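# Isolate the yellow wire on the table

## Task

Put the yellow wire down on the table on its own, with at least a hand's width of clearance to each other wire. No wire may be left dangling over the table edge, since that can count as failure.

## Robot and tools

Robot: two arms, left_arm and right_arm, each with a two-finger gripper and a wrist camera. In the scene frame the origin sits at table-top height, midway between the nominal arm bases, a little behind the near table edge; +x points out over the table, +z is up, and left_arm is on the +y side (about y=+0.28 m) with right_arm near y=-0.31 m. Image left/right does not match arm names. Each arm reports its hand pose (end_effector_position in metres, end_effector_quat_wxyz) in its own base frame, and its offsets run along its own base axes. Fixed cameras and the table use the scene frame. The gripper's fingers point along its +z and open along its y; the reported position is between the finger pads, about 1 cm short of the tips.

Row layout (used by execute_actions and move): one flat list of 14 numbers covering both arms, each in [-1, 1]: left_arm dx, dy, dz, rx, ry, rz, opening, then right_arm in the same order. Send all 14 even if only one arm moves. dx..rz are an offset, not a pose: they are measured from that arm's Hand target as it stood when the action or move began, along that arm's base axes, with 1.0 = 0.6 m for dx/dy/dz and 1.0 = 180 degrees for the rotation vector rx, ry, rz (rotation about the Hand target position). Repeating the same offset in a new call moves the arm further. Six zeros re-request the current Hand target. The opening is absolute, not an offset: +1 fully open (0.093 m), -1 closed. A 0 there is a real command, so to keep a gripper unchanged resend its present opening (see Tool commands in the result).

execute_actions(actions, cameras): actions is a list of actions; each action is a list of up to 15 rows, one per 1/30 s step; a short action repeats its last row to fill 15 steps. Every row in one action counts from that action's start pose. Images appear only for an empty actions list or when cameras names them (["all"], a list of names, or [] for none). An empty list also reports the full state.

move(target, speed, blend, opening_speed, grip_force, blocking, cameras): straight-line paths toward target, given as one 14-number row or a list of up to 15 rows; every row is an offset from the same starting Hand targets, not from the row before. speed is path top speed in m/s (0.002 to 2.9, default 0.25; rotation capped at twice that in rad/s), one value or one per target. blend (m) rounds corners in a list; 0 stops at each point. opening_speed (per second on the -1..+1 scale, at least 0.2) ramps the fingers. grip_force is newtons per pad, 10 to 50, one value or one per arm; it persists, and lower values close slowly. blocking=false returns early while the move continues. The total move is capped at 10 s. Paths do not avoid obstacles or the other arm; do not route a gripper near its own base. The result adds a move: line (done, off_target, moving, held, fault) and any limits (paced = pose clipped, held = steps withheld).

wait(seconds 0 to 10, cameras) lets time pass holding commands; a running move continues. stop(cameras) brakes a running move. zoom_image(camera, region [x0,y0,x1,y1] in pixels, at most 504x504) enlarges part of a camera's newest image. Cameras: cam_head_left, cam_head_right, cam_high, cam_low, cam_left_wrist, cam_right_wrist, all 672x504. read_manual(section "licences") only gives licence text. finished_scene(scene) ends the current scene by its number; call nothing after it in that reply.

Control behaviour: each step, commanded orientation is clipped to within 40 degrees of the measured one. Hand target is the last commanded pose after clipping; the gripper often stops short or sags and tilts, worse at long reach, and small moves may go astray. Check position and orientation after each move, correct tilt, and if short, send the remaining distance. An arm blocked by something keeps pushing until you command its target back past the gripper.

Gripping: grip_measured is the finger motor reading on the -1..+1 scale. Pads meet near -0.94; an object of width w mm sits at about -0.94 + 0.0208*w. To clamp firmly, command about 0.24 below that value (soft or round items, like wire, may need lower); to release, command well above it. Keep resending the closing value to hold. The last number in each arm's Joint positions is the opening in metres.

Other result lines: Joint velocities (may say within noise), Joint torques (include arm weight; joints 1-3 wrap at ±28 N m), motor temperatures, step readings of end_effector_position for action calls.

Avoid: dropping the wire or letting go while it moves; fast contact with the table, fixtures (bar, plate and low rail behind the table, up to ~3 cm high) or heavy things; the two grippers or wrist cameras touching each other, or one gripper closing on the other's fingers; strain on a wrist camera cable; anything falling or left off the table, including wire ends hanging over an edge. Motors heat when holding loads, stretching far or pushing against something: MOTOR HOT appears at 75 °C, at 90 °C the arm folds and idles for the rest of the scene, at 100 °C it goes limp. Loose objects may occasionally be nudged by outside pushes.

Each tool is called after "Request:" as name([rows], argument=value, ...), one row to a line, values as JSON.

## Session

Request:
execute_actions(actions=[], cameras=["cam_high", "cam_low", "cam_left_wrist", "cam_right_wrist"])

Scene clock: 0.00 s.
left_arm: end_effector_position=(+0.3228, -0.2886, +0.2491) grip_measured=-0.917 end_effector_quat_wxyz=(+0.446, +0.519, +0.575, -0.448) | right_arm: end_effector_position=(+0.3775, +0.0019, +0.3966) grip_measured=+1.000 end_effector_quat_wxyz=(+0.703, -0.002, +0.712, +0.002)
Joint positions: left_arm=[-0.375 1.599 1.113 0.023 1.104 0.367 0.001] | right_arm=[0.005 1.053 1.04 0 0 0 0.093]
Joint velocities: within noise
Joint torques (N m): no reading
Motor temperatures (°C): left_arm=[25 28 28 27 25 28 27] | right_arm=[25 33 34 26 27 24 26]
Heat: left arm: 28 °C; right arm: 34 °C.
Hand target: left_arm +0.3257, -0.2865, +0.2578; +0.456, +0.520, +0.571, -0.442 | right_arm +0.3737, -0.0008, +0.4047; +0.708, +0.001, +0.706, -0.001
Tool commands: left_gripper/opening=-0.923595 right_gripper/opening=+1.0
camera_calibration:
cam_left_wrist: T_world_to_cam=[[-0.9985, -0.0510904, 0.0197068, 0.302231], [-0.0464856, 0.60063, -0.798175, 0.424576], [0.0289425, -0.797893, -0.602104, -0.0076335], [0, 0, 0, 1]] pos_world=[0.321735, -0.245663, 0.328334]
Images, in order (width x height): cam_high 672x504, cam_low 672x504, cam_left_wrist 672x504, cam_right_wrist 672x504.

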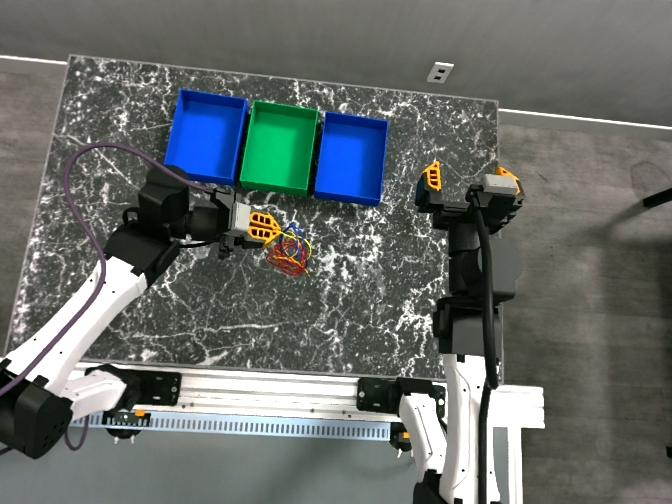

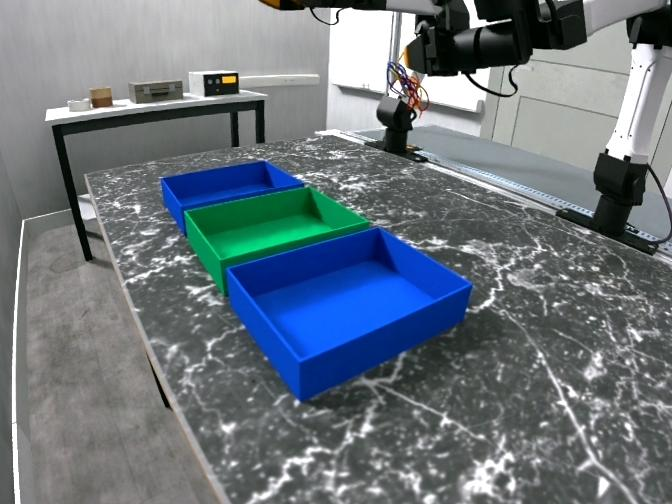

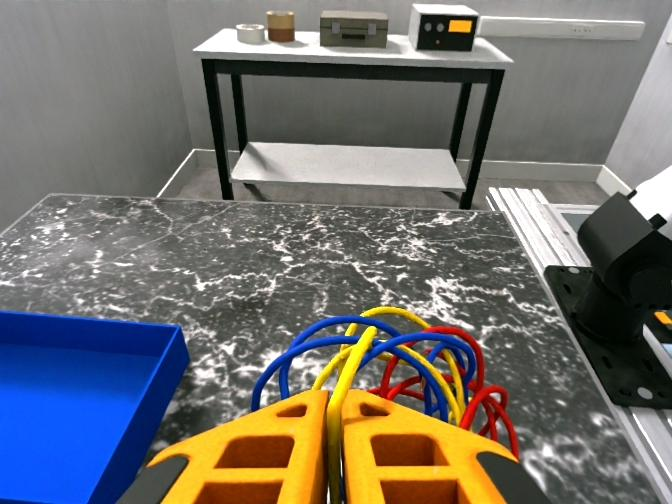

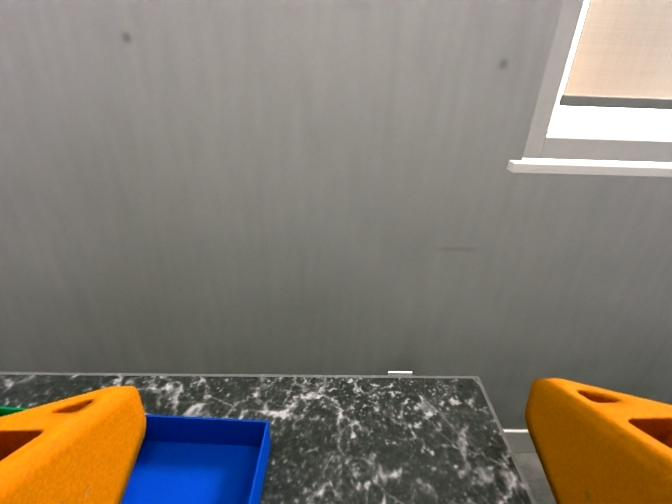

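Request:
move([
  [-0.026,0.0275,-0.296,0,0,0,-1,-0.09,0.135,-0.14,-0.19,0.19,0.19,-0.1],
  [-0.080,0.264,-0.330,0,0,0,-1,-0.173,0.40,-0.308,-0.385,0.385,0.385,-0.1],
], speed=[0.3,0.3], blend=[0.03,0], cameras=["cam_high", "cam_left_wrist", "cam_right_wrist"])

Scene clock: 45.20 s.
left_arm: end_effector_position=(+0.2722, -0.1284, +0.0619) grip_measured=-0.970 end_effector_quat_wxyz=(+0.457, +0.506, +0.578, -0.448) | right_arm: end_effector_position=(+0.2701, +0.2423, +0.2146) grip_measured=-0.098 end_effector_quat_wxyz=(-0.072, +0.699, -0.711, -0.002)
Joint positions: left_arm=[0.141 1.982 0.867 -0.799 1.378 1.863 0] | right_arm=[0.726 1.845 1.956 -1.538 -0.011 -0.826 0.04]
Joint torques (N m): left_arm=[-0.18 -6.35 6.02 -0.12 0.46 0.32] | right_arm=[0.75 -7.47 8.21 0.47 0.04 -0.18]
Motor temperatures (°C): left_arm=[25 35 34 31 25 28 27] | right_arm=[25 34 38 37 27 24 26]
Heat: left arm: 35 °C; right arm: 38 °C.
Hand target: left_arm +0.2777, -0.1281, +0.0599; +0.456, +0.520, +0.571, -0.442 | right_arm +0.2699, +0.2392, +0.2199; -0.002, +0.707, -0.707, +0.000
Off the commanded pose: left_arm 0.006 m, 2 deg | right_arm 0.006 m, 8 deg.
joint sent to its limit (right arm) — joint 4 (wrist pitch), lower limit. The joint targets are off in position and orientation.
move: off_target (right_arm)
camera_calibration:
cam_left_wrist: T_world_to_cam=[[-0.996746, -0.0771037, 0.0234931, 0.259487], [-0.0641313, 0.582057, -0.810615, 0.179721], [0.048827, -0.809484, -0.585108, 0.000900804], [0, 0, 0, 1]] pos_world=[0.270125, -0.0838712, 0.140115]
cam_right_wrist: T_world_to_cam=[[0.991581, -0.0159491, 0.128505, -0.295113], [-0.0628516, -0.926929, 0.369936, 0.196849], [0.113215, -0.374898, -0.920127, 0.344815], [0, 0, 0, 1]] pos_world=[0.265963, 0.307029, 0.282376]
Images, in order (width x height): cam_high 672x504, cam_left_wrist 672x504, cam_right_wrist 672x504.

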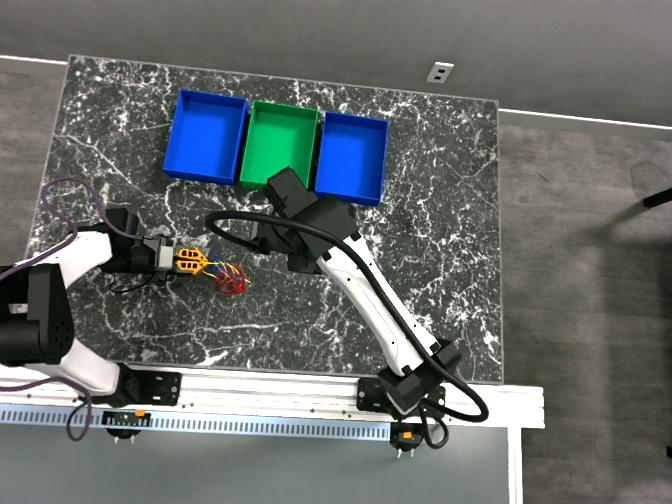

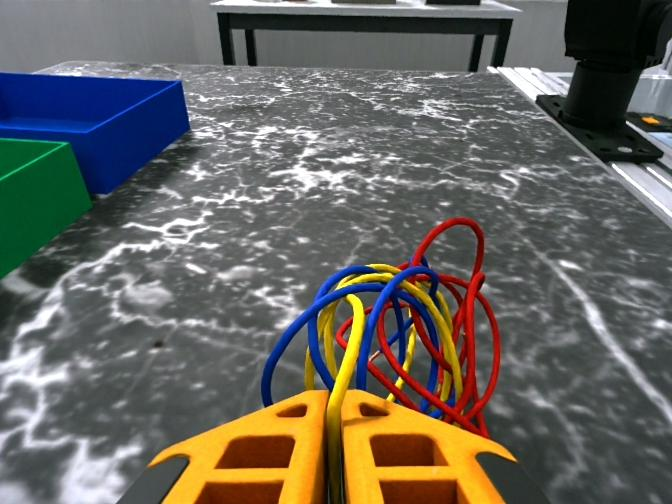

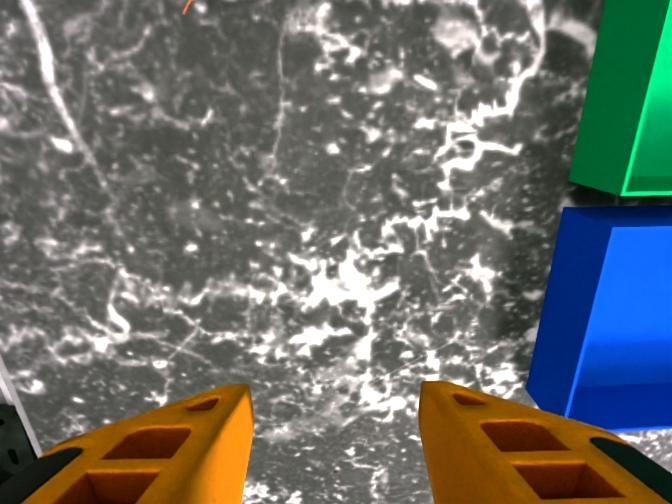

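Request:
move(target=[0,0,0,0,0,0,-1,-0.058,0.04,-0.167,0.29,0,0,-0.1], speed=0.4, cameras=["cam_right_wrist", "cam_head_left"])

Request:
zoom_image(camera="cam_right_wrist", region=[170, 60, 510, 400])

Scene clock: 85.77 s.
left_arm: end_effector_position=(+0.2722, -0.1284, +0.0619) grip_measured=-0.970 end_effector_quat_wxyz=(+0.457, +0.506, +0.578, -0.448) | right_arm: end_effector_position=(+0.2324, +0.2628, +0.1080) grip_measured=-0.098 end_effector_quat_wxyz=(-0.290, +0.641, -0.641, -0.307)
Joint positions: left_arm=[0.141 1.982 0.867 -0.799 1.378 1.863 0] | right_arm=[0.516 1.502 0.871 -0.43 -0.744 -0.852 0.04]
Joint torques (N m): left_arm=[-0.17 -6.6 5.89 -0.08 0.46 0.29] | right_arm=[-0.13 -8.14 5.33 1.82 -0.75 0.13]
Motor temperatures (°C): left_arm=[25 33 32 29 25 28 28] | right_arm=[25 39 41 30 27 25 26]
Heat: left arm: 33 °C; right arm: 41 °C.
Hand target: left_arm +0.2775, -0.1282, +0.0599; +0.457, +0.519, +0.572, -0.440 | right_arm +0.2351, +0.2633, +0.1197; -0.312, +0.634, -0.635, -0.311
Off the commanded pose: left_arm 0.006 m, 2 deg | right_arm 0.012 m, 3 deg.
move: off_target (right_arm)
camera_calibration:
cam_right_wrist: T_world_to_cam=[[0.999963, -0.0069425, 0.00507307, -0.234624], [-0.00452617, -0.926634, -0.375937, 0.319846], [0.00731082, 0.3759, -0.926631, 0.0865988], [0, 0, 0, 1]] pos_world=[0.23543, 0.262199, 0.201677]
Images, in order (width x height): cam_head_left 672x504, cam_right_wrist 672x504.

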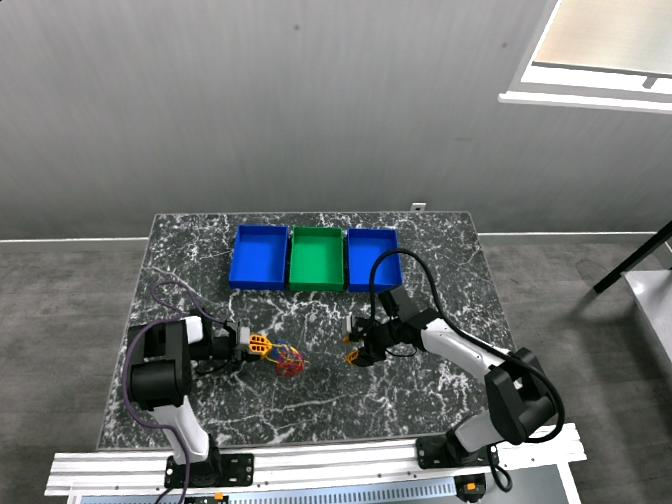

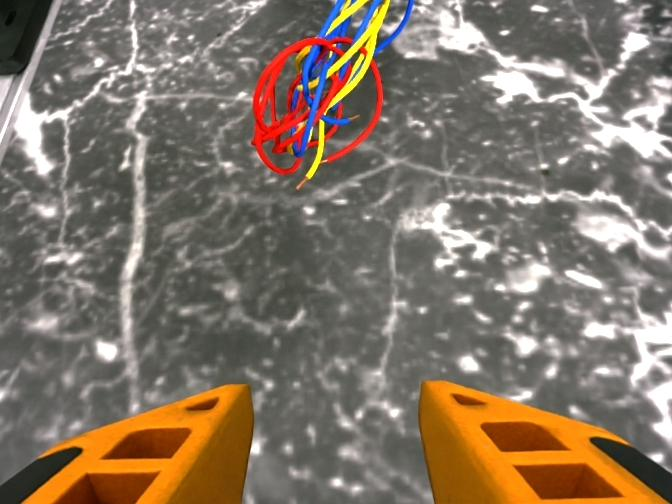

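Scaled by 1.482 from the camera's 672x504 image, which has a finer 960x720 frame.

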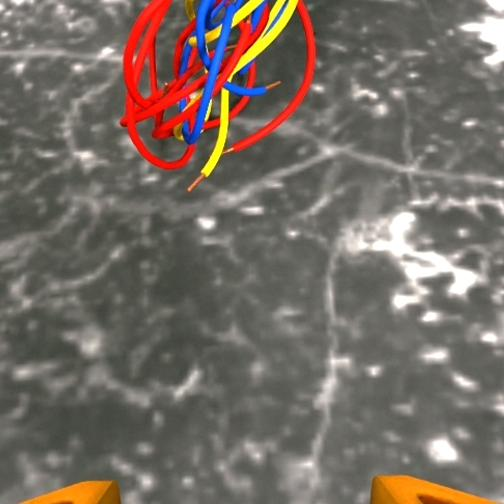

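Request:
zoom_image(camera="cam_right_wrist", region=[230, 0, 430, 200])

Request:
zoom_image(camera="cam_head_left", region=[230, 310, 330, 390])

Scaled by 2.520 from the camera's 672x504 image, which has a finer 960x720 frame.

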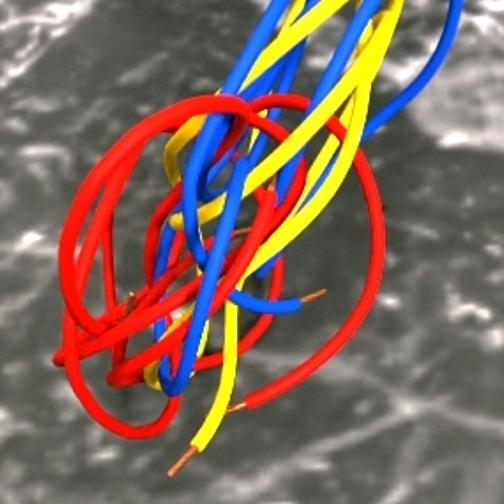

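Scaled by 5.040 from the camera's 672x504 image, which has a finer 960x720 frame.

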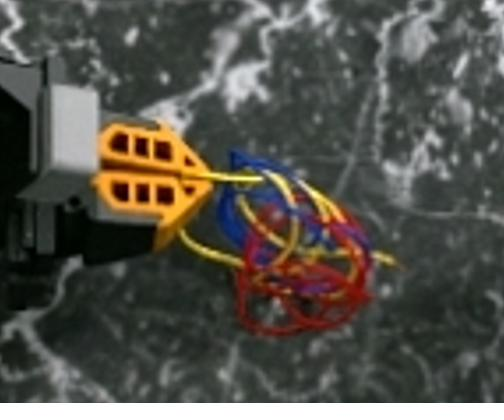

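Request:
move([
  [0,0,0,0,0,0,-1,-0.0485,0.206,0.033,-0.2263,0.2270,-0.4614,-0.32],
  [0,0,0,0,0,0,-1,-0.0485,0.206,-0.095,-0.2263,0.2270,-0.4614,-0.32],
], speed=[0.45,0.2], cameras=["cam_right_wrist", "cam_left_wrist"])

Scene clock: 316.60 s.
left_arm: end_effector_position=(+0.2722, -0.1284, +0.0619) grip_measured=-0.970 end_effector_quat_wxyz=(+0.457, +0.506, +0.578, -0.448) | right_arm: end_effector_position=(+0.2101, +0.3815, +0.0652) grip_measured=-0.318 end_effector_quat_wxyz=(+0.002, -0.005, +1.000, -0.007)
Joint positions: left_arm=[0.141 1.982 0.867 -0.799 1.378 1.863 0] | right_arm=[1.071 2.251 1.967 -1.297 0.01 1.062 0.03]
Joint torques (N m): left_arm=[-0.17 -6.6 5.86 -0.06 0.47 0.3] | right_arm=[0.98 -11.18 5.24 0.6 -0.11 0.24]
Motor temperatures (°C): left_arm=[25 33 32 27 25 28 28] | right_arm=[24 44 38 38 27 25 26]
Heat: left arm: 33 °C; right arm: 44 °C.
Hand target: left_arm +0.2775, -0.1282, +0.0599; +0.457, +0.519, +0.572, -0.440 | right_arm +0.2060, +0.3869, +0.0627; +0.000, +0.000, +1.000, +0.000
Off the commanded pose: left_arm 0.006 m, 2 deg | right_arm 0.007 m, 1 deg.
move: done
camera_calibration:
cam_left_wrist: T_world_to_cam=[[-0.996746, -0.0771037, 0.0234931, 0.259485], [-0.0641313, 0.582057, -0.810615, 0.179802], [0.048827, -0.809484, -0.585108, 0.000959314], [0, 0, 0, 1]] pos_world=[0.270125, -0.0838712, 0.140215]
cam_right_wrist: T_world_to_cam=[[0.0190186, -0.998864, 0.0436848, 0.370734], [-0.885211, 0.00348969, 0.465177, 0.189022], [-0.464802, -0.0475173, -0.884139, 0.260484], [0, 0, 0, 1]] pos_world=[0.281347, 0.382031, 0.12618]
Images, in order (width x height): cam_left_wrist 672x504, cam_right_wrist 672x504.

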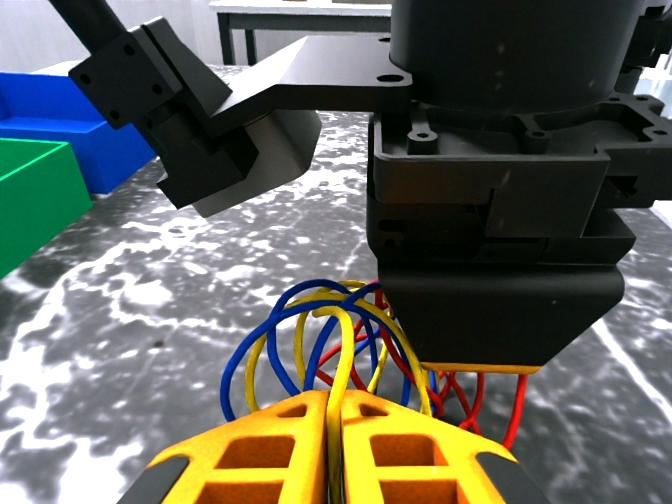

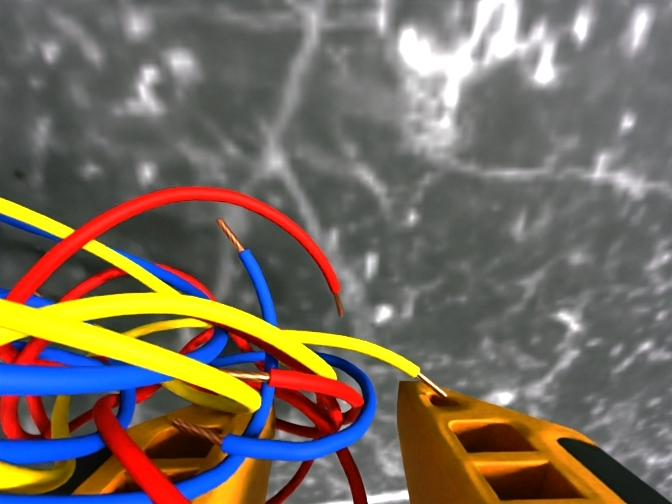

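Request:
move([
  [0,0,0,0,0,0,-1,-0.01,-0.005,-0.03,0,0,0,-0.32],
  [0,0,0,0,0,0,-1,-0.01,-0.005,-0.03,0,0,0,-1],
], speed=[0.15,0.15], cameras=["cam_right_wrist"])

Scene clock: 343.80 s.
left_arm: end_effector_position=(+0.2722, -0.1284, +0.0619) grip_measured=-0.970 end_effector_quat_wxyz=(+0.457, +0.506, +0.578, -0.448) | right_arm: end_effector_position=(+0.2071, +0.3759, +0.0449) grip_measured=-0.318 end_effector_quat_wxyz=(-0.003, -0.002, +1.000, -0.015)
Joint positions: left_arm=[0.141 1.982 0.867 -0.799 1.378 1.863 0] | right_arm=[1.071 2.251 1.885 -1.235 0.01 1.068 0.03]
Joint torques (N m): left_arm=[-0.17 -6.57 5.83 -0.07 0.45 0.28] | right_arm=[0.49 -11.73 6.17 0.29 -0.06 0.03]
Heat: left arm: 33 °C; right arm: 45 °C.
Hand target: left_arm +0.2775, -0.1282, +0.0599; +0.457, +0.519, +0.572, -0.440 | right_arm +0.2060, +0.3789, +0.0496; +0.000, -0.005, +1.000, -0.009 (not the last commanded pose)
Tool commands: left_gripper/opening=-1.0 right_gripper/opening=-0.32
Off the commanded pose: left_arm 0.006 m, 2 deg | right_arm 0.011 m, 2 deg.
move: held (right_arm; a check stopped the path); path passed 1 of 2 targets; target 2's new opening was not sent; limits=held
pose unreachable (right arm): on one or more control steps of this call, first in action 0 (counted from 0), this arm could not follow its commanded pose, so it was not sent that pose on those steps. It may still have moved: this result reports where it is.
cause: moving toward the commanded pose would bring a part of the arm too close to another arm (this arm's wrist (the part past joint 4) and the left arm's wrist camera, 17 mm apart when this arm was first held).
camera_calibration:
cam_right_wrist: T_world_to_cam=[[0.0137753, -0.998061, 0.0606987, 0.365954], [-0.880831, 0.0166173, 0.473139, 0.189567], [-0.47323, -0.0599829, -0.878894, 0.247016], [0, 0, 0, 1]] pos_world=[0.278831, 0.376912, 0.105197]
Images, in order (width x height): cam_right_wrist 672x504.

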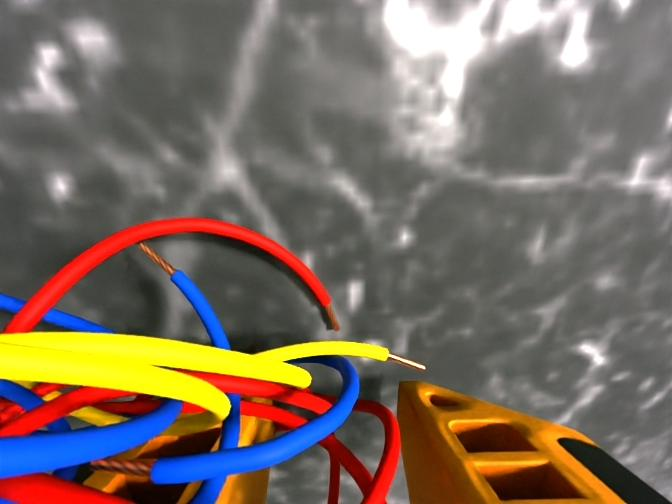

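Request:
move([
  [0,0,0,0,0,0,-1,0.0,-0.01,0.0,0,0,0,-1],
  [0,0,0,0,0,0,-1,0.0,-0.05,0.02,0.05,0,0,-1],
], speed=[0.1,0.1], cameras=["cam_right_wrist", "cam_high"])

Scene clock: 364.40 s.
left_arm: end_effector_position=(+0.2710, -0.1309, +0.0619) grip_measured=-0.970 end_effector_quat_wxyz=(+0.455, +0.509, +0.575, -0.451) | right_arm: end_effector_position=(+0.2051, +0.3452, +0.0467) grip_measured=-0.984 end_effector_quat_wxyz=(-0.009, +0.004, +0.999, +0.046)
Joint positions: left_arm=[0.131 1.982 0.867 -0.799 1.378 1.863 0] | right_arm=[1.008 2.042 1.56 -1.02 -0.064 1.019 0]
Joint torques (N m): left_arm=[-0.23 -6.58 5.81 -0.07 0.46 0.3] | right_arm=[-0.42 -13.41 4.83 0.71 -0.15 -0.2]
Motor temperatures (°C): left_arm=[25 33 32 27 25 28 28] | right_arm=[24 48 39 33 27 25 26]
Heat: left arm: 33 °C; right arm: 48 °C.
Hand target: left_arm +0.2775, -0.1282, +0.0599; +0.457, +0.519, +0.572, -0.440 | right_arm +0.2060, +0.3488, +0.0616; +0.001, -0.005, +0.998, +0.069
Off the commanded pose: left_arm 0.007 m, 2 deg | right_arm 0.015 m, 3 deg.
move: off_target (right_arm)
camera_calibration:
cam_right_wrist: T_world_to_cam=[[0.000790098, -0.998097, -0.0616544, 0.343713], [-0.875204, -0.0305158, 0.482791, 0.202118], [-0.483754, 0.0535787, -0.873563, 0.208541], [0, 0, 0, 1]] pos_world=[0.277505, 0.338053, 0.105784]
Images, in order (width x height): cam_high 672x504, cam_right_wrist 672x504.

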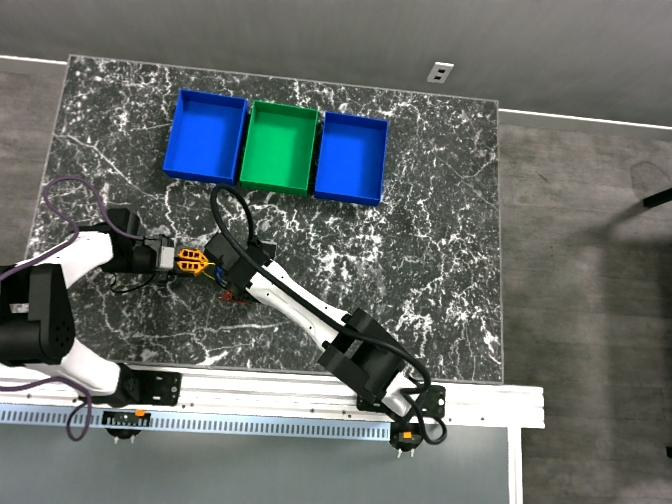

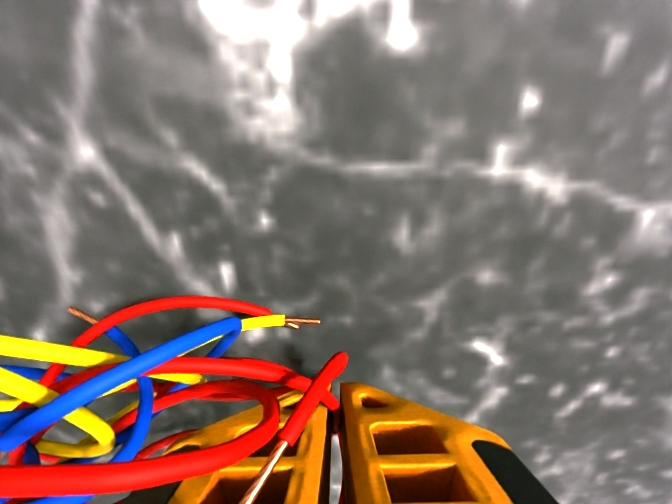

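Request:
execute_actions([
  [[0,0,0,0,0,0,-1,0,-0.01,0.01,0.02,0,0,-1],[0,0,0,0,0,0,-1,0,-0.02,0.02,0.04,0,0,-1],[0,0,0,0,0,0,-1,0,-0.03,0.03,0.06,0,0,-1],[0,0,0,0,0,0,-1,0,-0.04,0.04,0.08,0,0,-1],[0,0,0,0,0,0,-1,0,-0.05,0.05,0.10,0,0,-1],[0,0,0,0,0,0,-1,0,-0.06,0.05,0.12,0,0,-1],[0,0,0,0,0,0,-1,0,-0.07,0.05,0.14,0,0,-1],[0,0,0,0,0,0,-1,0,-0.08,0.05,0.16,0,0,-1],[0,0,0,0,0,0,-1,0,-0.09,0.05,0.18,0,0,-1],[0,0,0,0,0,0,-1,0,-0.10,0.05,0.20,0,0,-1],[0,0,0,0,0,0,-1,0,-0.11,0.05,0.20,0,0,-1],[0,0,0,0,0,0,-1,0,-0.12,0.05,0.20,0,0,-1],[0,0,0,0,0,0,-1,0,-0.13,0.05,0.20,0,0,-1],[0,0,0,0,0,0,-1,0,-0.14,0.05,0.20,0,0,-1],[0,0,0,0,0,0,-1,0,-0.15,0.05,0.20,0,0,-1]],
  [[0,0,0,0,0,0,-1,0,0.01,0,0,0,0,-1],[0,0,0,0,0,0,-1,0,0.03,0,0,0,0,-1],[0,0,0,0,0,0,-1,0,0.04,0,0,0,0,-1],[0,0,0,0,0,0,-1,0,0.05,0,0,0,0,-1],[0,0,0,0,0,0,-1,0,0.04,0,0,0,0,-1],[0,0,0,0,0,0,-1,0,0.02,0,0,0,0,-1],[0,0,0,0,0,0,-1,0,0.0,0,0,0,0,-1],[0,0,0,0,0,0,-1,0,-0.02,0,0,0,0,-1],[0,0,0,0,0,0,-1,0,-0.04,0,0,0,0,-1],[0,0,0,0,0,0,-1,0,-0.06,0,0,0,0,-1],[0,0,0,0,0,0,-1,0,-0.07,0,0,0,0,-1],[0,0,0,0,0,0,-1,0,-0.08,0,0,0,0,-1],[0,0,0,0,0,0,-1,0,-0.08,0,0,0,0,-1],[0,0,0,0,0,0,-1,0,-0.08,0,0,0,0,-1],[0,0,0,0,0,0,-1,0,-0.08,0,0,0,0,-1]],
], cameras=["cam_right_wrist", "cam_left_wrist"])

Scene clock: 392.40 s.
left_arm: end_effector_position=(+0.2708, -0.1313, +0.0619) grip_measured=-0.970 end_effector_quat_wxyz=(+0.454, +0.509, +0.575, -0.451) | right_arm: end_effector_position=(+0.2120, +0.2167, +0.0879) grip_measured=-0.984 end_effector_quat_wxyz=(+0.009, +0.002, +0.927, +0.375)
Joint positions: left_arm=[0.13 1.982 0.867 -0.799 1.378 1.863 0] | right_arm=[0.445 1.374 0.744 -0.527 -0.668 0.595 0]
Joint torques (N m): left_arm=[-0.18 -6.61 5.83 -0.07 0.47 0.29] | right_arm=[-0.21 -6.54 5.67 0.98 -0.58 -0.29]
Heat: left arm: 33 °C; right arm: 52 °C.
Hand target: left_arm +0.2775, -0.1282, +0.0599; +0.457, +0.519, +0.572, -0.440 | right_arm +0.2060, +0.2108, +0.0916; +0.002, -0.004, +0.927, +0.374
Off the commanded pose: left_arm 0.008 m, 2 deg | right_arm 0.009 m, 1 deg.
Step readings (end_effector_position of left_arm | right_arm):
0: (+0.2710, -0.1309, +0.0619) | (+0.2050, +0.3453, +0.0467)
1: (+0.2710, -0.1309, +0.0619) | (+0.2038, +0.3448, +0.0462)
2: (+0.2710, -0.1309, +0.0619) | (+0.2018, +0.3433, +0.0458)
4: (+0.2710, -0.1309, +0.0619) | (+0.1953, +0.3318, +0.0491)
8: (+0.2708, -0.1313, +0.0619) | (+0.1962, +0.2947, +0.0700)
15: (+0.2708, -0.1313, +0.0619) | (+0.2049, +0.2480, +0.0754)
16: (+0.2708, -0.1313, +0.0619) | (+0.2037, +0.2454, +0.0736)
17: (+0.2708, -0.1313, +0.0619) | (+0.2027, +0.2458, +0.0731)
19: (+0.2708, -0.1313, +0.0619) | (+0.2004, +0.2550, +0.0768)
23: (+0.2708, -0.1313, +0.0619) | (+0.1991, +0.2638, +0.0835)
30: (+0.2708, -0.1313, +0.0619) | (+0.2218, +0.2143, +0.0862)
camera_calibration:
cam_left_wrist: T_world_to_cam=[[-0.99752, -0.0663355, 0.0235245, 0.259462], [-0.0578658, 0.582681, -0.810638, 0.179794], [0.0400668, -0.809989, -0.585075, 0.00097601], [0, 0, 0, 1]] pos_world=[0.269184, -0.0867607, 0.140215]
cam_right_wrist: T_world_to_cam=[[0.0127372, -0.739547, -0.672984, 0.213129], [-0.892146, -0.312352, 0.326361, 0.262798], [-0.451567, 0.596243, -0.663763, 0.111874], [0, 0, 0, 1]] pos_world=[0.282258, 0.173001, 0.131923]
Images, in order (width x height): cam_left_wrist 672x504, cam_right_wrist 672x504.

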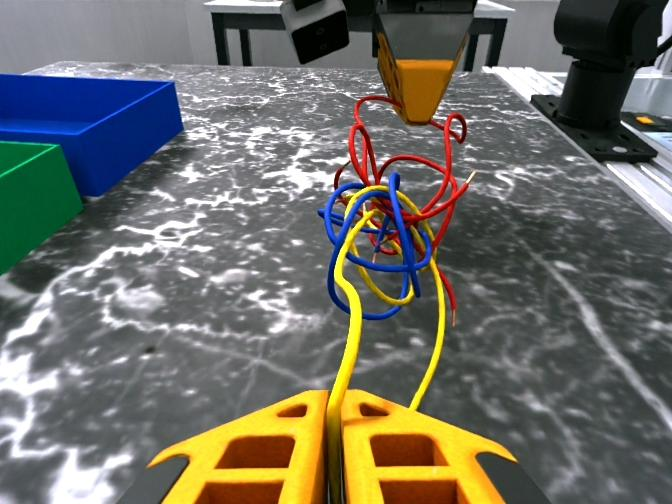

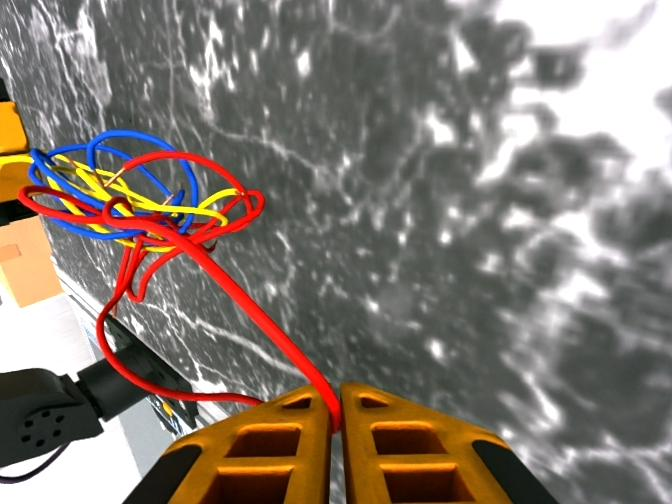

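Request:
execute_actions([
  [[0,0,0,0,0,0,-1,0,0.02,0,0,0,0,-1],[0,0,0,0,0,0,-1,0,0.04,0,0,0,0,-1],[0,0,0,0,0,0,-1,0,0.04,0,0,0,0,-1],[0,0,0,0,0,0,-1,0,0.03,0,0,0,0,-1],[0,0,0,0,0,0,-1,0,0.015,0,0,0,0,-1],[0,0,0,0,0,0,-1,0,0.0,0,0,0,0,-1],[0,0,0,0,0,0,-1,0,-0.015,0,0,0,0,-1],[0,0,0,0,0,0,-1,0,-0.03,0,0,0,0,-1],[0,0,0,0,0,0,-1,0,-0.045,0,0,0,0,-1],[0,0,0,0,0,0,-1,0,-0.055,0,0,0,0,-1],[0,0,0,0,0,0,-1,0,-0.065,0,0,0,0,-1],[0,0,0,0,0,0,-1,0,-0.075,0,0,0,0,-1],[0,0,0,0,0,0,-1,0,-0.08,0,0,0,0,-1],[0,0,0,0,0,0,-1,0,-0.08,0,0,0,0,-1],[0,0,0,0,0,0,-1,0,-0.08,0,0,0,0,-1]],
  [[0,0,0,0,0,0,-1,0,0.03,0,0,0,0,-1],[0,0,0,0,0,0,-1,0,0.06,0,0,0,0,-1],[0,0,0,0,0,0,-1,0,0.06,0,0,0,0,-1],[0,0,0,0,0,0,-1,0,0.04,0,0,0,0,-1],[0,0,0,0,0,0,-1,0,0.02,0,0,0,0,-1],[0,0,0,0,0,0,-1,0,0.0,0,0,0,0,-1],[0,0,0,0,0,0,-1,0,-0.015,0,0,0,0,-1],[0,0,0,0,0,0,-1,0,-0.03,0,0,0,0,-1],[0,0,0,0,0,0,-1,0,-0.045,0,0,0,0,-1],[0,0,0,0,0,0,-1,0,-0.055,0,0,0,0,-1],[0,0,0,0,0,0,-1,0,-0.065,0,0,0,0,-1],[0,0,0,0,0,0,-1,0,-0.075,0,0,0,0,-1],[0,0,0,0,0,0,-1,0,-0.08,0,0,0,0,-1],[0,0,0,0,0,0,-1,0,-0.08,0,0,0,0,-1],[0,0,0,0,0,0,-1,0,-0.08,0,0,0,0,-1]],
  [[0,0,0,0,0,0,-1,0,0.03,0,0,0,0,-1],[0,0,0,0,0,0,-1,0,0.06,0,0,0,0,-1],[0,0,0,0,0,0,-1,0,0.06,0,0,0,0,-1],[0,0,0,0,0,0,-1,0,0.04,0,0,0,0,-1],[0,0,0,0,0,0,-1,0,0.02,0,0,0,0,-1],[0,0,0,0,0,0,-1,0,0.0,0,0,0,0,-1],[0,0,0,0,0,0,-1,0,-0.015,0,0,0,0,-1],[0,0,0,0,0,0,-1,0,-0.03,0,0,0,0,-1],[0,0,0,0,0,0,-1,0,-0.045,0,0,0,0,-1],[0,0,0,0,0,0,-1,0,-0.055,0,0,0,0,-1],[0,0,0,0,0,0,-1,0,-0.065,0,0,0,0,-1],[0,0,0,0,0,0,-1,0,-0.075,0,0,0,0,-1],[0,0,0,0,0,0,-1,0,-0.08,0,0,0,0,-1],[0,0,0,0,0,0,-1,0,-0.08,0,0,0,0,-1],[0,0,0,0,0,0,-1,0,-0.08,0,0,0,0,-1]],
], cameras=["cam_right_wrist", "cam_left_wrist"])

Scene clock: 417.33 s.
left_arm: end_effector_position=(+0.2708, -0.1313, +0.0619) grip_measured=-0.970 end_effector_quat_wxyz=(+0.454, +0.509, +0.575, -0.451) | right_arm: end_effector_position=(+0.2018, +0.0735, +0.0886) grip_measured=-0.984 end_effector_quat_wxyz=(+0.002, +0.009, +0.925, +0.380)
Joint positions: left_arm=[0.13 1.982 0.867 -0.799 1.378 1.863 0] | right_arm=[-0.221 1.441 0.818 -1.147 -0.759 -0.281 0]
Joint torques (N m): left_arm=[-0.17 -6.6 5.86 -0.07 0.45 0.29] | right_arm=[-0.44 -3.66 7.49 -0.15 -0.39 -0.27]
Heat: left arm: 33 °C; right arm: 47 °C.
Hand target: left_arm +0.2775, -0.1282, +0.0599; +0.457, +0.519, +0.572, -0.440 | right_arm +0.2060, +0.0668, +0.0916; +0.002, -0.004, +0.928, +0.374
Off the commanded pose: left_arm 0.008 m, 2 deg | right_arm 0.008 m, 2 deg.
Step readings (end_effector_position of left_arm | right_arm):
0: (+0.2708, -0.1313, +0.0619) | (+0.2120, +0.2167, +0.0879)
1: (+0.2708, -0.1313, +0.0619) | (+0.2120, +0.2167, +0.0879)
2: (+0.2708, -0.1313, +0.0619) | (+0.2107, +0.2181, +0.0876)
4: (+0.2708, -0.1313, +0.0619) | (+0.2025, +0.2260, +0.0876)
8: (+0.2708, -0.1313, +0.0619) | (+0.2079, +0.2174, +0.0882)
15: (+0.2708, -0.1313, +0.0619) | (+0.2248, +0.1692, +0.0881)
16: (+0.2708, -0.1313, +0.0619) | (+0.2238, +0.1682, +0.0873)
17: (+0.2708, -0.1313, +0.0619) | (+0.2203, +0.1724, +0.0870)
19: (+0.2708, -0.1313, +0.0619) | (+0.2087, +0.1867, +0.0872)
23: (+0.2708, -0.1313, +0.0619) | (+0.2117, +0.1722, +0.0870)
30: (+0.2708, -0.1313, +0.0619) | (+0.2192, +0.1166, +0.0835)
31: (+0.2708, -0.1313, +0.0619) | (+0.2165, +0.1162, +0.0832)
32: (+0.2708, -0.1313, +0.0619) | (+0.2136, +0.1209, +0.0831)
34: (+0.2708, -0.1313, +0.0619) | (+0.2041, +0.1370, +0.0835)
38: (+0.2708, -0.1313, +0.0619) | (+0.2061, +0.1199, +0.0848)
45: (+0.2708, -0.1313, +0.0619) | (+0.2155, +0.0702, +0.0865)
camera_calibration:
cam_left_wrist: T_world_to_cam=[[-0.99752, -0.0663355, 0.0235245, 0.259462], [-0.0578658, 0.582681, -0.810638, 0.179794], [0.0400668, -0.809989, -0.585075, 0.00097601], [0, 0, 0, 1]] pos_world=[0.269184, -0.0867607, 0.140215]
cam_right_wrist: T_world_to_cam=[[-0.00531569, -0.732214, -0.681054, 0.111715], [-0.888004, -0.309705, 0.3399, 0.206521], [-0.459805, 0.606585, -0.648563, 0.192789], [0, 0, 0, 1]] pos_world=[0.272631, 0.0288167, 0.130923]
Images, in order (width x height): cam_left_wrist 672x504, cam_right_wrist 672x504.

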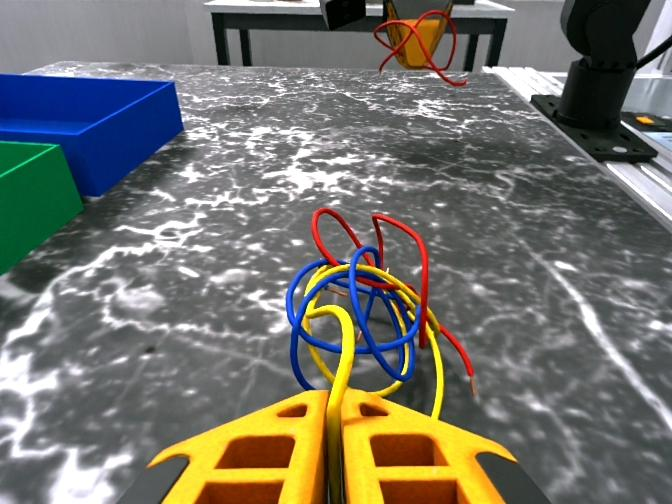

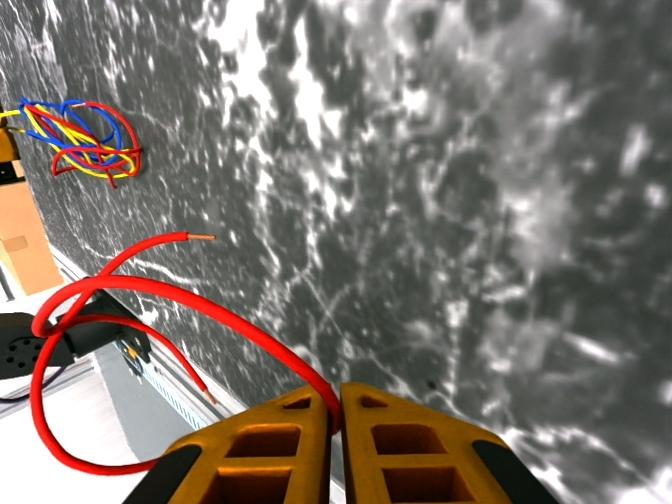

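Request:
move([
  [0,0,0,0,0,0,-1,0.05,-0.178,-0.078,-0.15,0,0,-1],
  [0,0,0,0,0,0,-1,0.05,-0.178,-0.078,-0.15,0,0,-0.35],
  [0,0,0,0,0,0,-1,0.05,-0.178,0.04,-0.15,0,0,-0.35],
  [0,0,0,0,0,0,-1,0.048,0.43,0.114,-0.244,0,0,-0.35],
], speed=[0.25,0.2,0.2,0.4], blend=[0,0,0.04,0], opening_speed=1.2, cameras=["cam_right_wrist", "cam_left_wrist", "cam_high"])

Scene clock: 447.17 s.
left_arm: end_effector_position=(+0.2708, -0.1313, +0.0619) grip_measured=-0.970 end_effector_quat_wxyz=(+0.454, +0.509, +0.575, -0.451) | right_arm: end_effector_position=(+0.2329, +0.3263, +0.1577) grip_measured=-0.352 end_effector_quat_wxyz=(+0.001, -0.015, +1.000, +0.009)
Joint positions: left_arm=[0.13 1.982 0.867 -0.799 1.378 1.863 0] | right_arm=[0.947 2.092 2.082 -1.545 -0.009 0.917 0.028]
Joint torques (N m): left_arm=[-0.18 -6.58 5.82 -0.06 0.47 0.29] | right_arm=[-0.35 -8.64 7.86 0.16 0.08 0.2]
Motor temperatures (°C): left_arm=[25 33 32 27 25 28 28] | right_arm=[24 43 40 31 27 25 27]
Heat: left arm: 33 °C; right arm: 43 °C.
Hand target: left_arm +0.2775, -0.1282, +0.0599; +0.457, +0.519, +0.572, -0.440 | right_arm +0.2348, +0.3248, +0.1600; +0.001, -0.005, +1.000, +0.000
Off the commanded pose: left_arm 0.008 m, 2 deg | right_arm 0.003 m, 2 deg.
joint sent to its limit (right arm) — joint 4 (wrist pitch), lower limit. The joint targets are off in position, not in orientation.
move: done; blend cut to 0.0353 m at target 3; target 2's new opening was sent with right_arm's hand 0.014 m and 2 deg from that target
camera_calibration:
cam_left_wrist: T_world_to_cam=[[-0.99752, -0.0663355, 0.0235245, 0.259462], [-0.0578658, 0.582681, -0.810638, 0.179794], [0.0400668, -0.809989, -0.585075, 0.00097601], [0, 0, 0, 1]] pos_world=[0.269184, -0.0867607, 0.140215]
cam_right_wrist: T_world_to_cam=[[0.0393914, -0.999159, 0.0114066, 0.311515], [-0.884209, -0.0295378, 0.466157, 0.176745], [-0.465427, -0.0284484, -0.884629, 0.344318], [0, 0, 0, 1]] pos_world=[0.304264, 0.326269, 0.21865]
Images, in order (width x height): cam_high 672x504, cam_left_wrist 672x504, cam_right_wrist 672x504.

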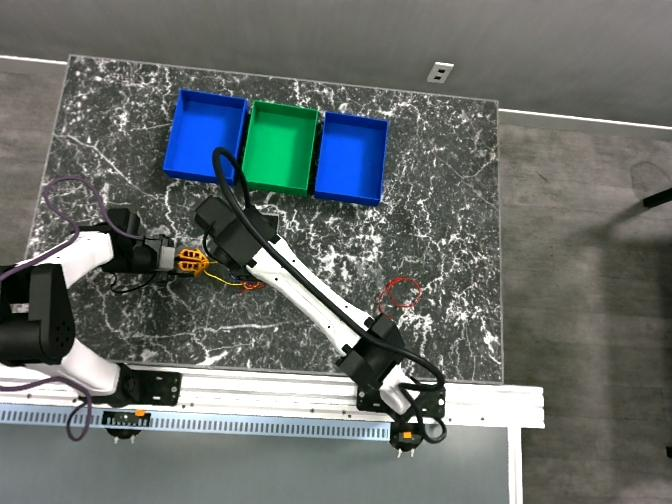

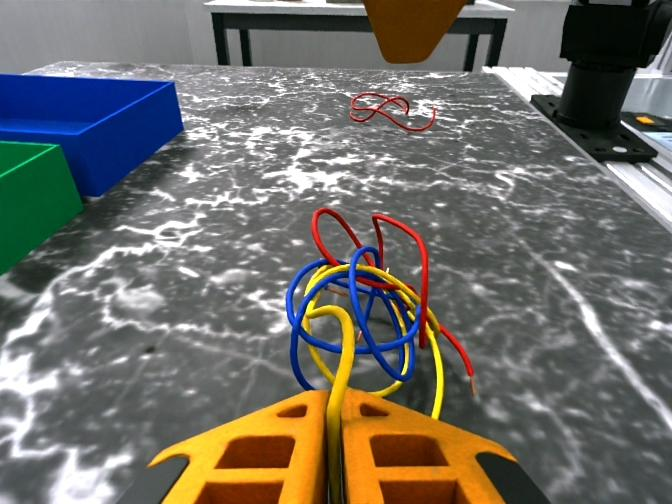

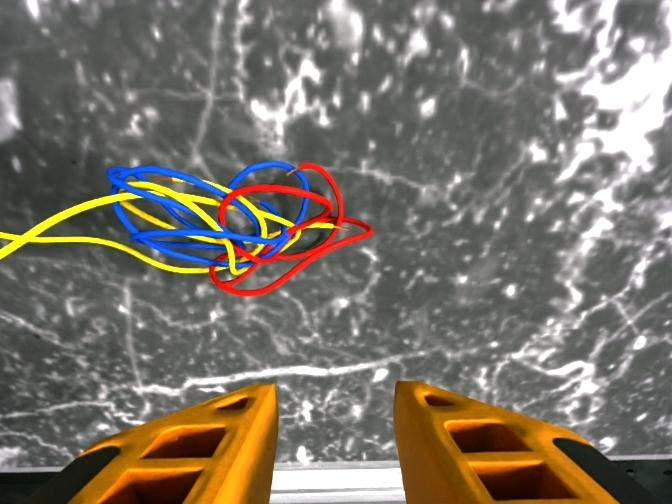

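Request:
zoom_image(camera="cam_right_wrist", region=[80, 130, 400, 320])

Scaled by 1.575 from the camera's 672x504 image, which has a finer 960x720 frame.

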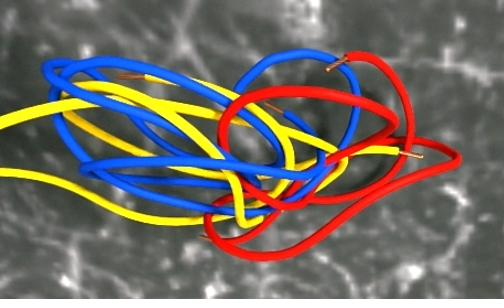

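Request:
move([
  [0,0,0,0,0,0,-1,-0.0447,-0.0097,-0.1,0,0,0,-0.36],
  [0,0,0,0,0,0,-1,-0.0447,-0.0097,-0.1967,0,0,0,-0.36],
  [0,0,0,0,0,0,-1,-0.0447,-0.0097,-0.1967,0,0,0,-1],
  [0,0,0,0,0,0,-1,-0.0447,-0.10,-0.14,0.18,0,0,-1],
], speed=[0.25,0.2,0.1,0.2], blend=[0.02,0,0,0], cameras=["cam_right_wrist", "cam_left_wrist"])

Scene clock: 494.17 s.
left_arm: end_effector_position=(+0.2708, -0.1313, +0.0619) grip_measured=-0.970 end_effector_quat_wxyz=(+0.454, +0.509, +0.575, -0.451) | right_arm: end_effector_position=(+0.2059, +0.2616, +0.0664) grip_measured=-0.989 end_effector_quat_wxyz=(-0.014, +0.009, +0.965, +0.260)
Joint positions: left_arm=[0.13 1.982 0.867 -0.799 1.378 1.863 0] | right_arm=[0.701 1.556 0.927 -0.599 -0.409 0.793 0]
Joint torques (N m): left_arm=[-0.16 -6.54 5.86 -0.07 0.45 0.28] | right_arm=[-0.27 -8.46 5.18 1.51 -0.44 -0.24]
Motor temperatures (°C): left_arm=[25 34 32 27 26 28 28] | right_arm=[24 48 42 30 27 25 27]
Heat: left arm: 34 °C; right arm: 48 °C.
Hand target: left_arm +0.2775, -0.1282, +0.0599; +0.457, +0.519, +0.572, -0.440 | right_arm +0.2080, +0.2648, +0.0760; +0.002, -0.004, +0.960, +0.279
Off the commanded pose: left_arm 0.008 m, 2 deg | right_arm 0.010 m, 3 deg.
move: off_target (right_arm); target 3's new opening was sent with right_arm's hand 0.014 m and 4 deg from that target
camera_calibration:
cam_left_wrist: T_world_to_cam=[[-0.99752, -0.0663355, 0.0235245, 0.259462], [-0.0578658, 0.582681, -0.810638, 0.179794], [0.0400668, -0.809989, -0.585075, 0.00097601], [0, 0, 0, 1]] pos_world=[0.269184, -0.0867607, 0.140215]
cam_right_wrist: T_world_to_cam=[[-0.0148245, -0.879291, -0.476054, 0.261215], [-0.872751, -0.220958, 0.435296, 0.243234], [-0.48794, 0.42193, -0.764127, 0.127946], [0, 0, 0, 1]] pos_world=[0.278585, 0.229444, 0.116241]
Images, in order (width x height): cam_left_wrist 672x504, cam_right_wrist 672x504.

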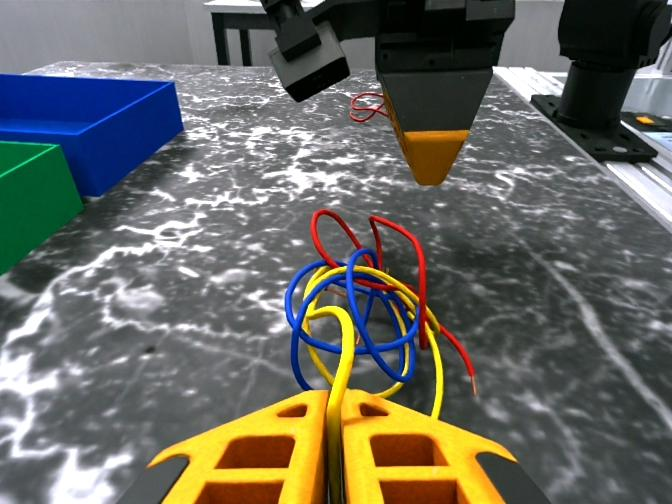

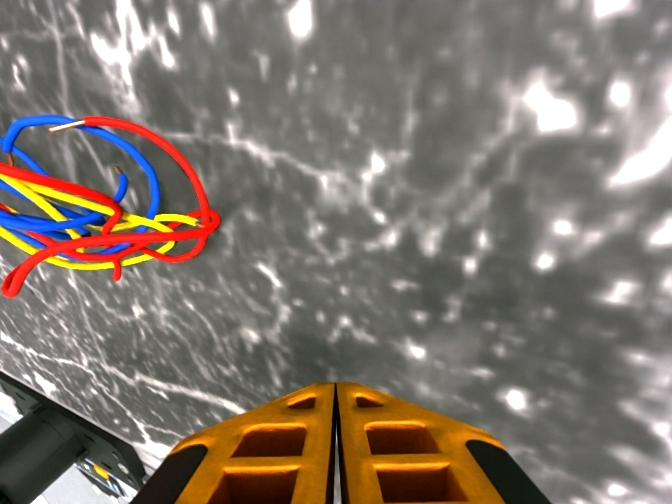

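Request:
move([
  [0,0,0,0,0,0,-1,0.058,0.0887,0.0567,-0.18,0,0,-0.42],
  [0,0,0,0,0,0,-1,0.058,0.0887,-0.063,-0.18,0,0,-0.42],
], speed=[0.3,0.2], cameras=["cam_right_wrist"])

Scene clock: 550.27 s.
left_arm: end_effector_position=(+0.2708, -0.1313, +0.0619) grip_measured=-0.970 end_effector_quat_wxyz=(+0.454, +0.509, +0.575, -0.451) | right_arm: end_effector_position=(+0.2417, +0.3127, +0.0426) grip_measured=-0.422 end_effector_quat_wxyz=(-0.007, -0.009, +1.000, -0.003)
Joint positions: left_arm=[0.13 1.982 0.867 -0.799 1.378 1.863 0] | right_arm=[0.91 2.098 1.631 -1.117 -0.006 0.892 0.025]
Joint torques (N m): left_arm=[-0.21 -6.56 5.87 -0.07 0.45 0.29] | right_arm=[0.81 -9.13 5.14 0.71 0.07 0.22]
Heat: left arm: 34 °C; right arm: 47 °C.
Hand target: left_arm +0.2775, -0.1282, +0.0599; +0.457, +0.519, +0.572, -0.440 | right_arm +0.2428, +0.3180, +0.0383; +0.001, -0.004, +1.000, +0.000
Off the commanded pose: left_arm 0.008 m, 2 deg | right_arm 0.007 m, 1 deg.
move: done
camera_calibration:
cam_right_wrist: T_world_to_cam=[[0.0285158, -0.99893, 0.0364214, 0.300423], [-0.877198, -0.00753726, 0.480069, 0.228601], [-0.479281, -0.0456383, -0.876474, 0.254496], [0, 0, 0, 1]] pos_world=[0.313936, 0.313439, 0.102373]
Images, in order (width x height): cam_right_wrist 672x504.

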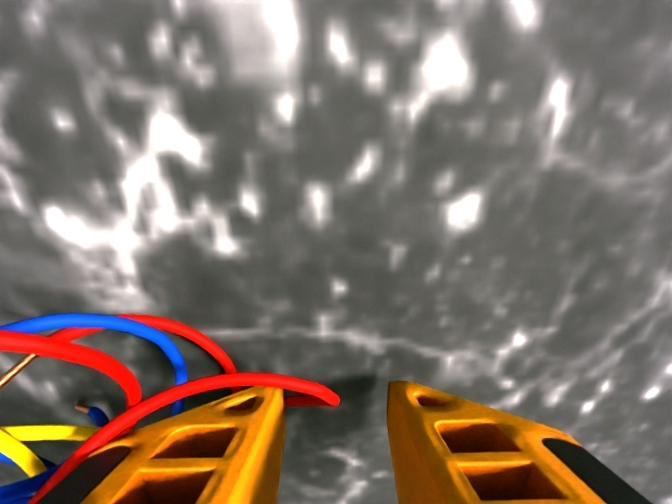

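Request:
move([
  [0,0,0,0,0,0,-1,0,0,0,0,0,0,-1],
  [0,0,0,0,0,0,-1,0,-0.07,0.05,0.18,0,0,-1],
], speed=[0.1,0.2], cameras=["cam_right_wrist"])

Scene clock: 570.87 s.
left_arm: end_effector_position=(+0.2708, -0.1313, +0.0619) grip_measured=-0.970 end_effector_quat_wxyz=(+0.454, +0.509, +0.575, -0.451) | right_arm: end_effector_position=(+0.2379, +0.2769, +0.0571) grip_measured=-0.985 end_effector_quat_wxyz=(-0.016, +0.003, +0.965, +0.263)
Joint positions: left_arm=[0.13 1.982 0.867 -0.799 1.378 1.863 0] | right_arm=[0.668 1.705 1.045 -0.585 -0.43 0.746 0]
Joint torques (N m): left_arm=[-0.2 -6.56 5.86 -0.06 0.45 0.3] | right_arm=[-0.46 -10.14 5.01 1.41 -0.44 -0.25]
Heat: left arm: 34 °C; right arm: 49 °C.
Hand target: left_arm +0.2775, -0.1282, +0.0599; +0.457, +0.519, +0.572, -0.440 | right_arm +0.2427, +0.2760, +0.0682; +0.002, -0.004, +0.960, +0.279
Off the commanded pose: left_arm 0.008 m, 2 deg | right_arm 0.012 m, 3 deg.
move: off_target (right_arm)
camera_calibration:
cam_right_wrist: T_world_to_cam=[[-0.00441632, -0.87666, -0.481091, 0.267719], [-0.869021, -0.234662, 0.435587, 0.281421], [-0.494755, 0.420002, -0.760799, 0.131868], [0, 0, 0, 1]] pos_world=[0.310986, 0.245352, 0.106539]
Images, in order (width x height): cam_right_wrist 672x504.

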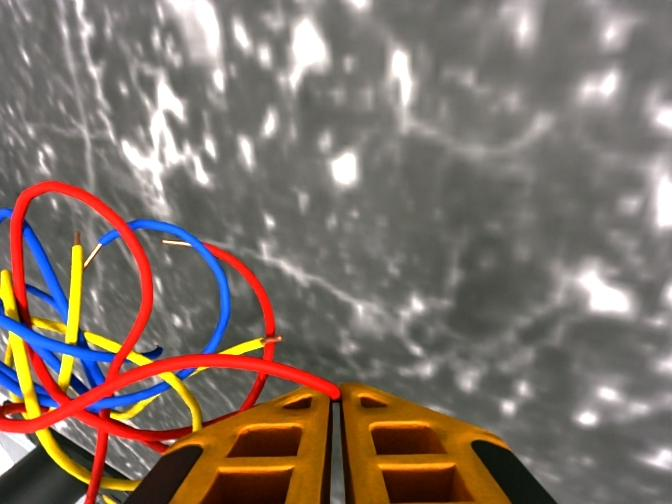

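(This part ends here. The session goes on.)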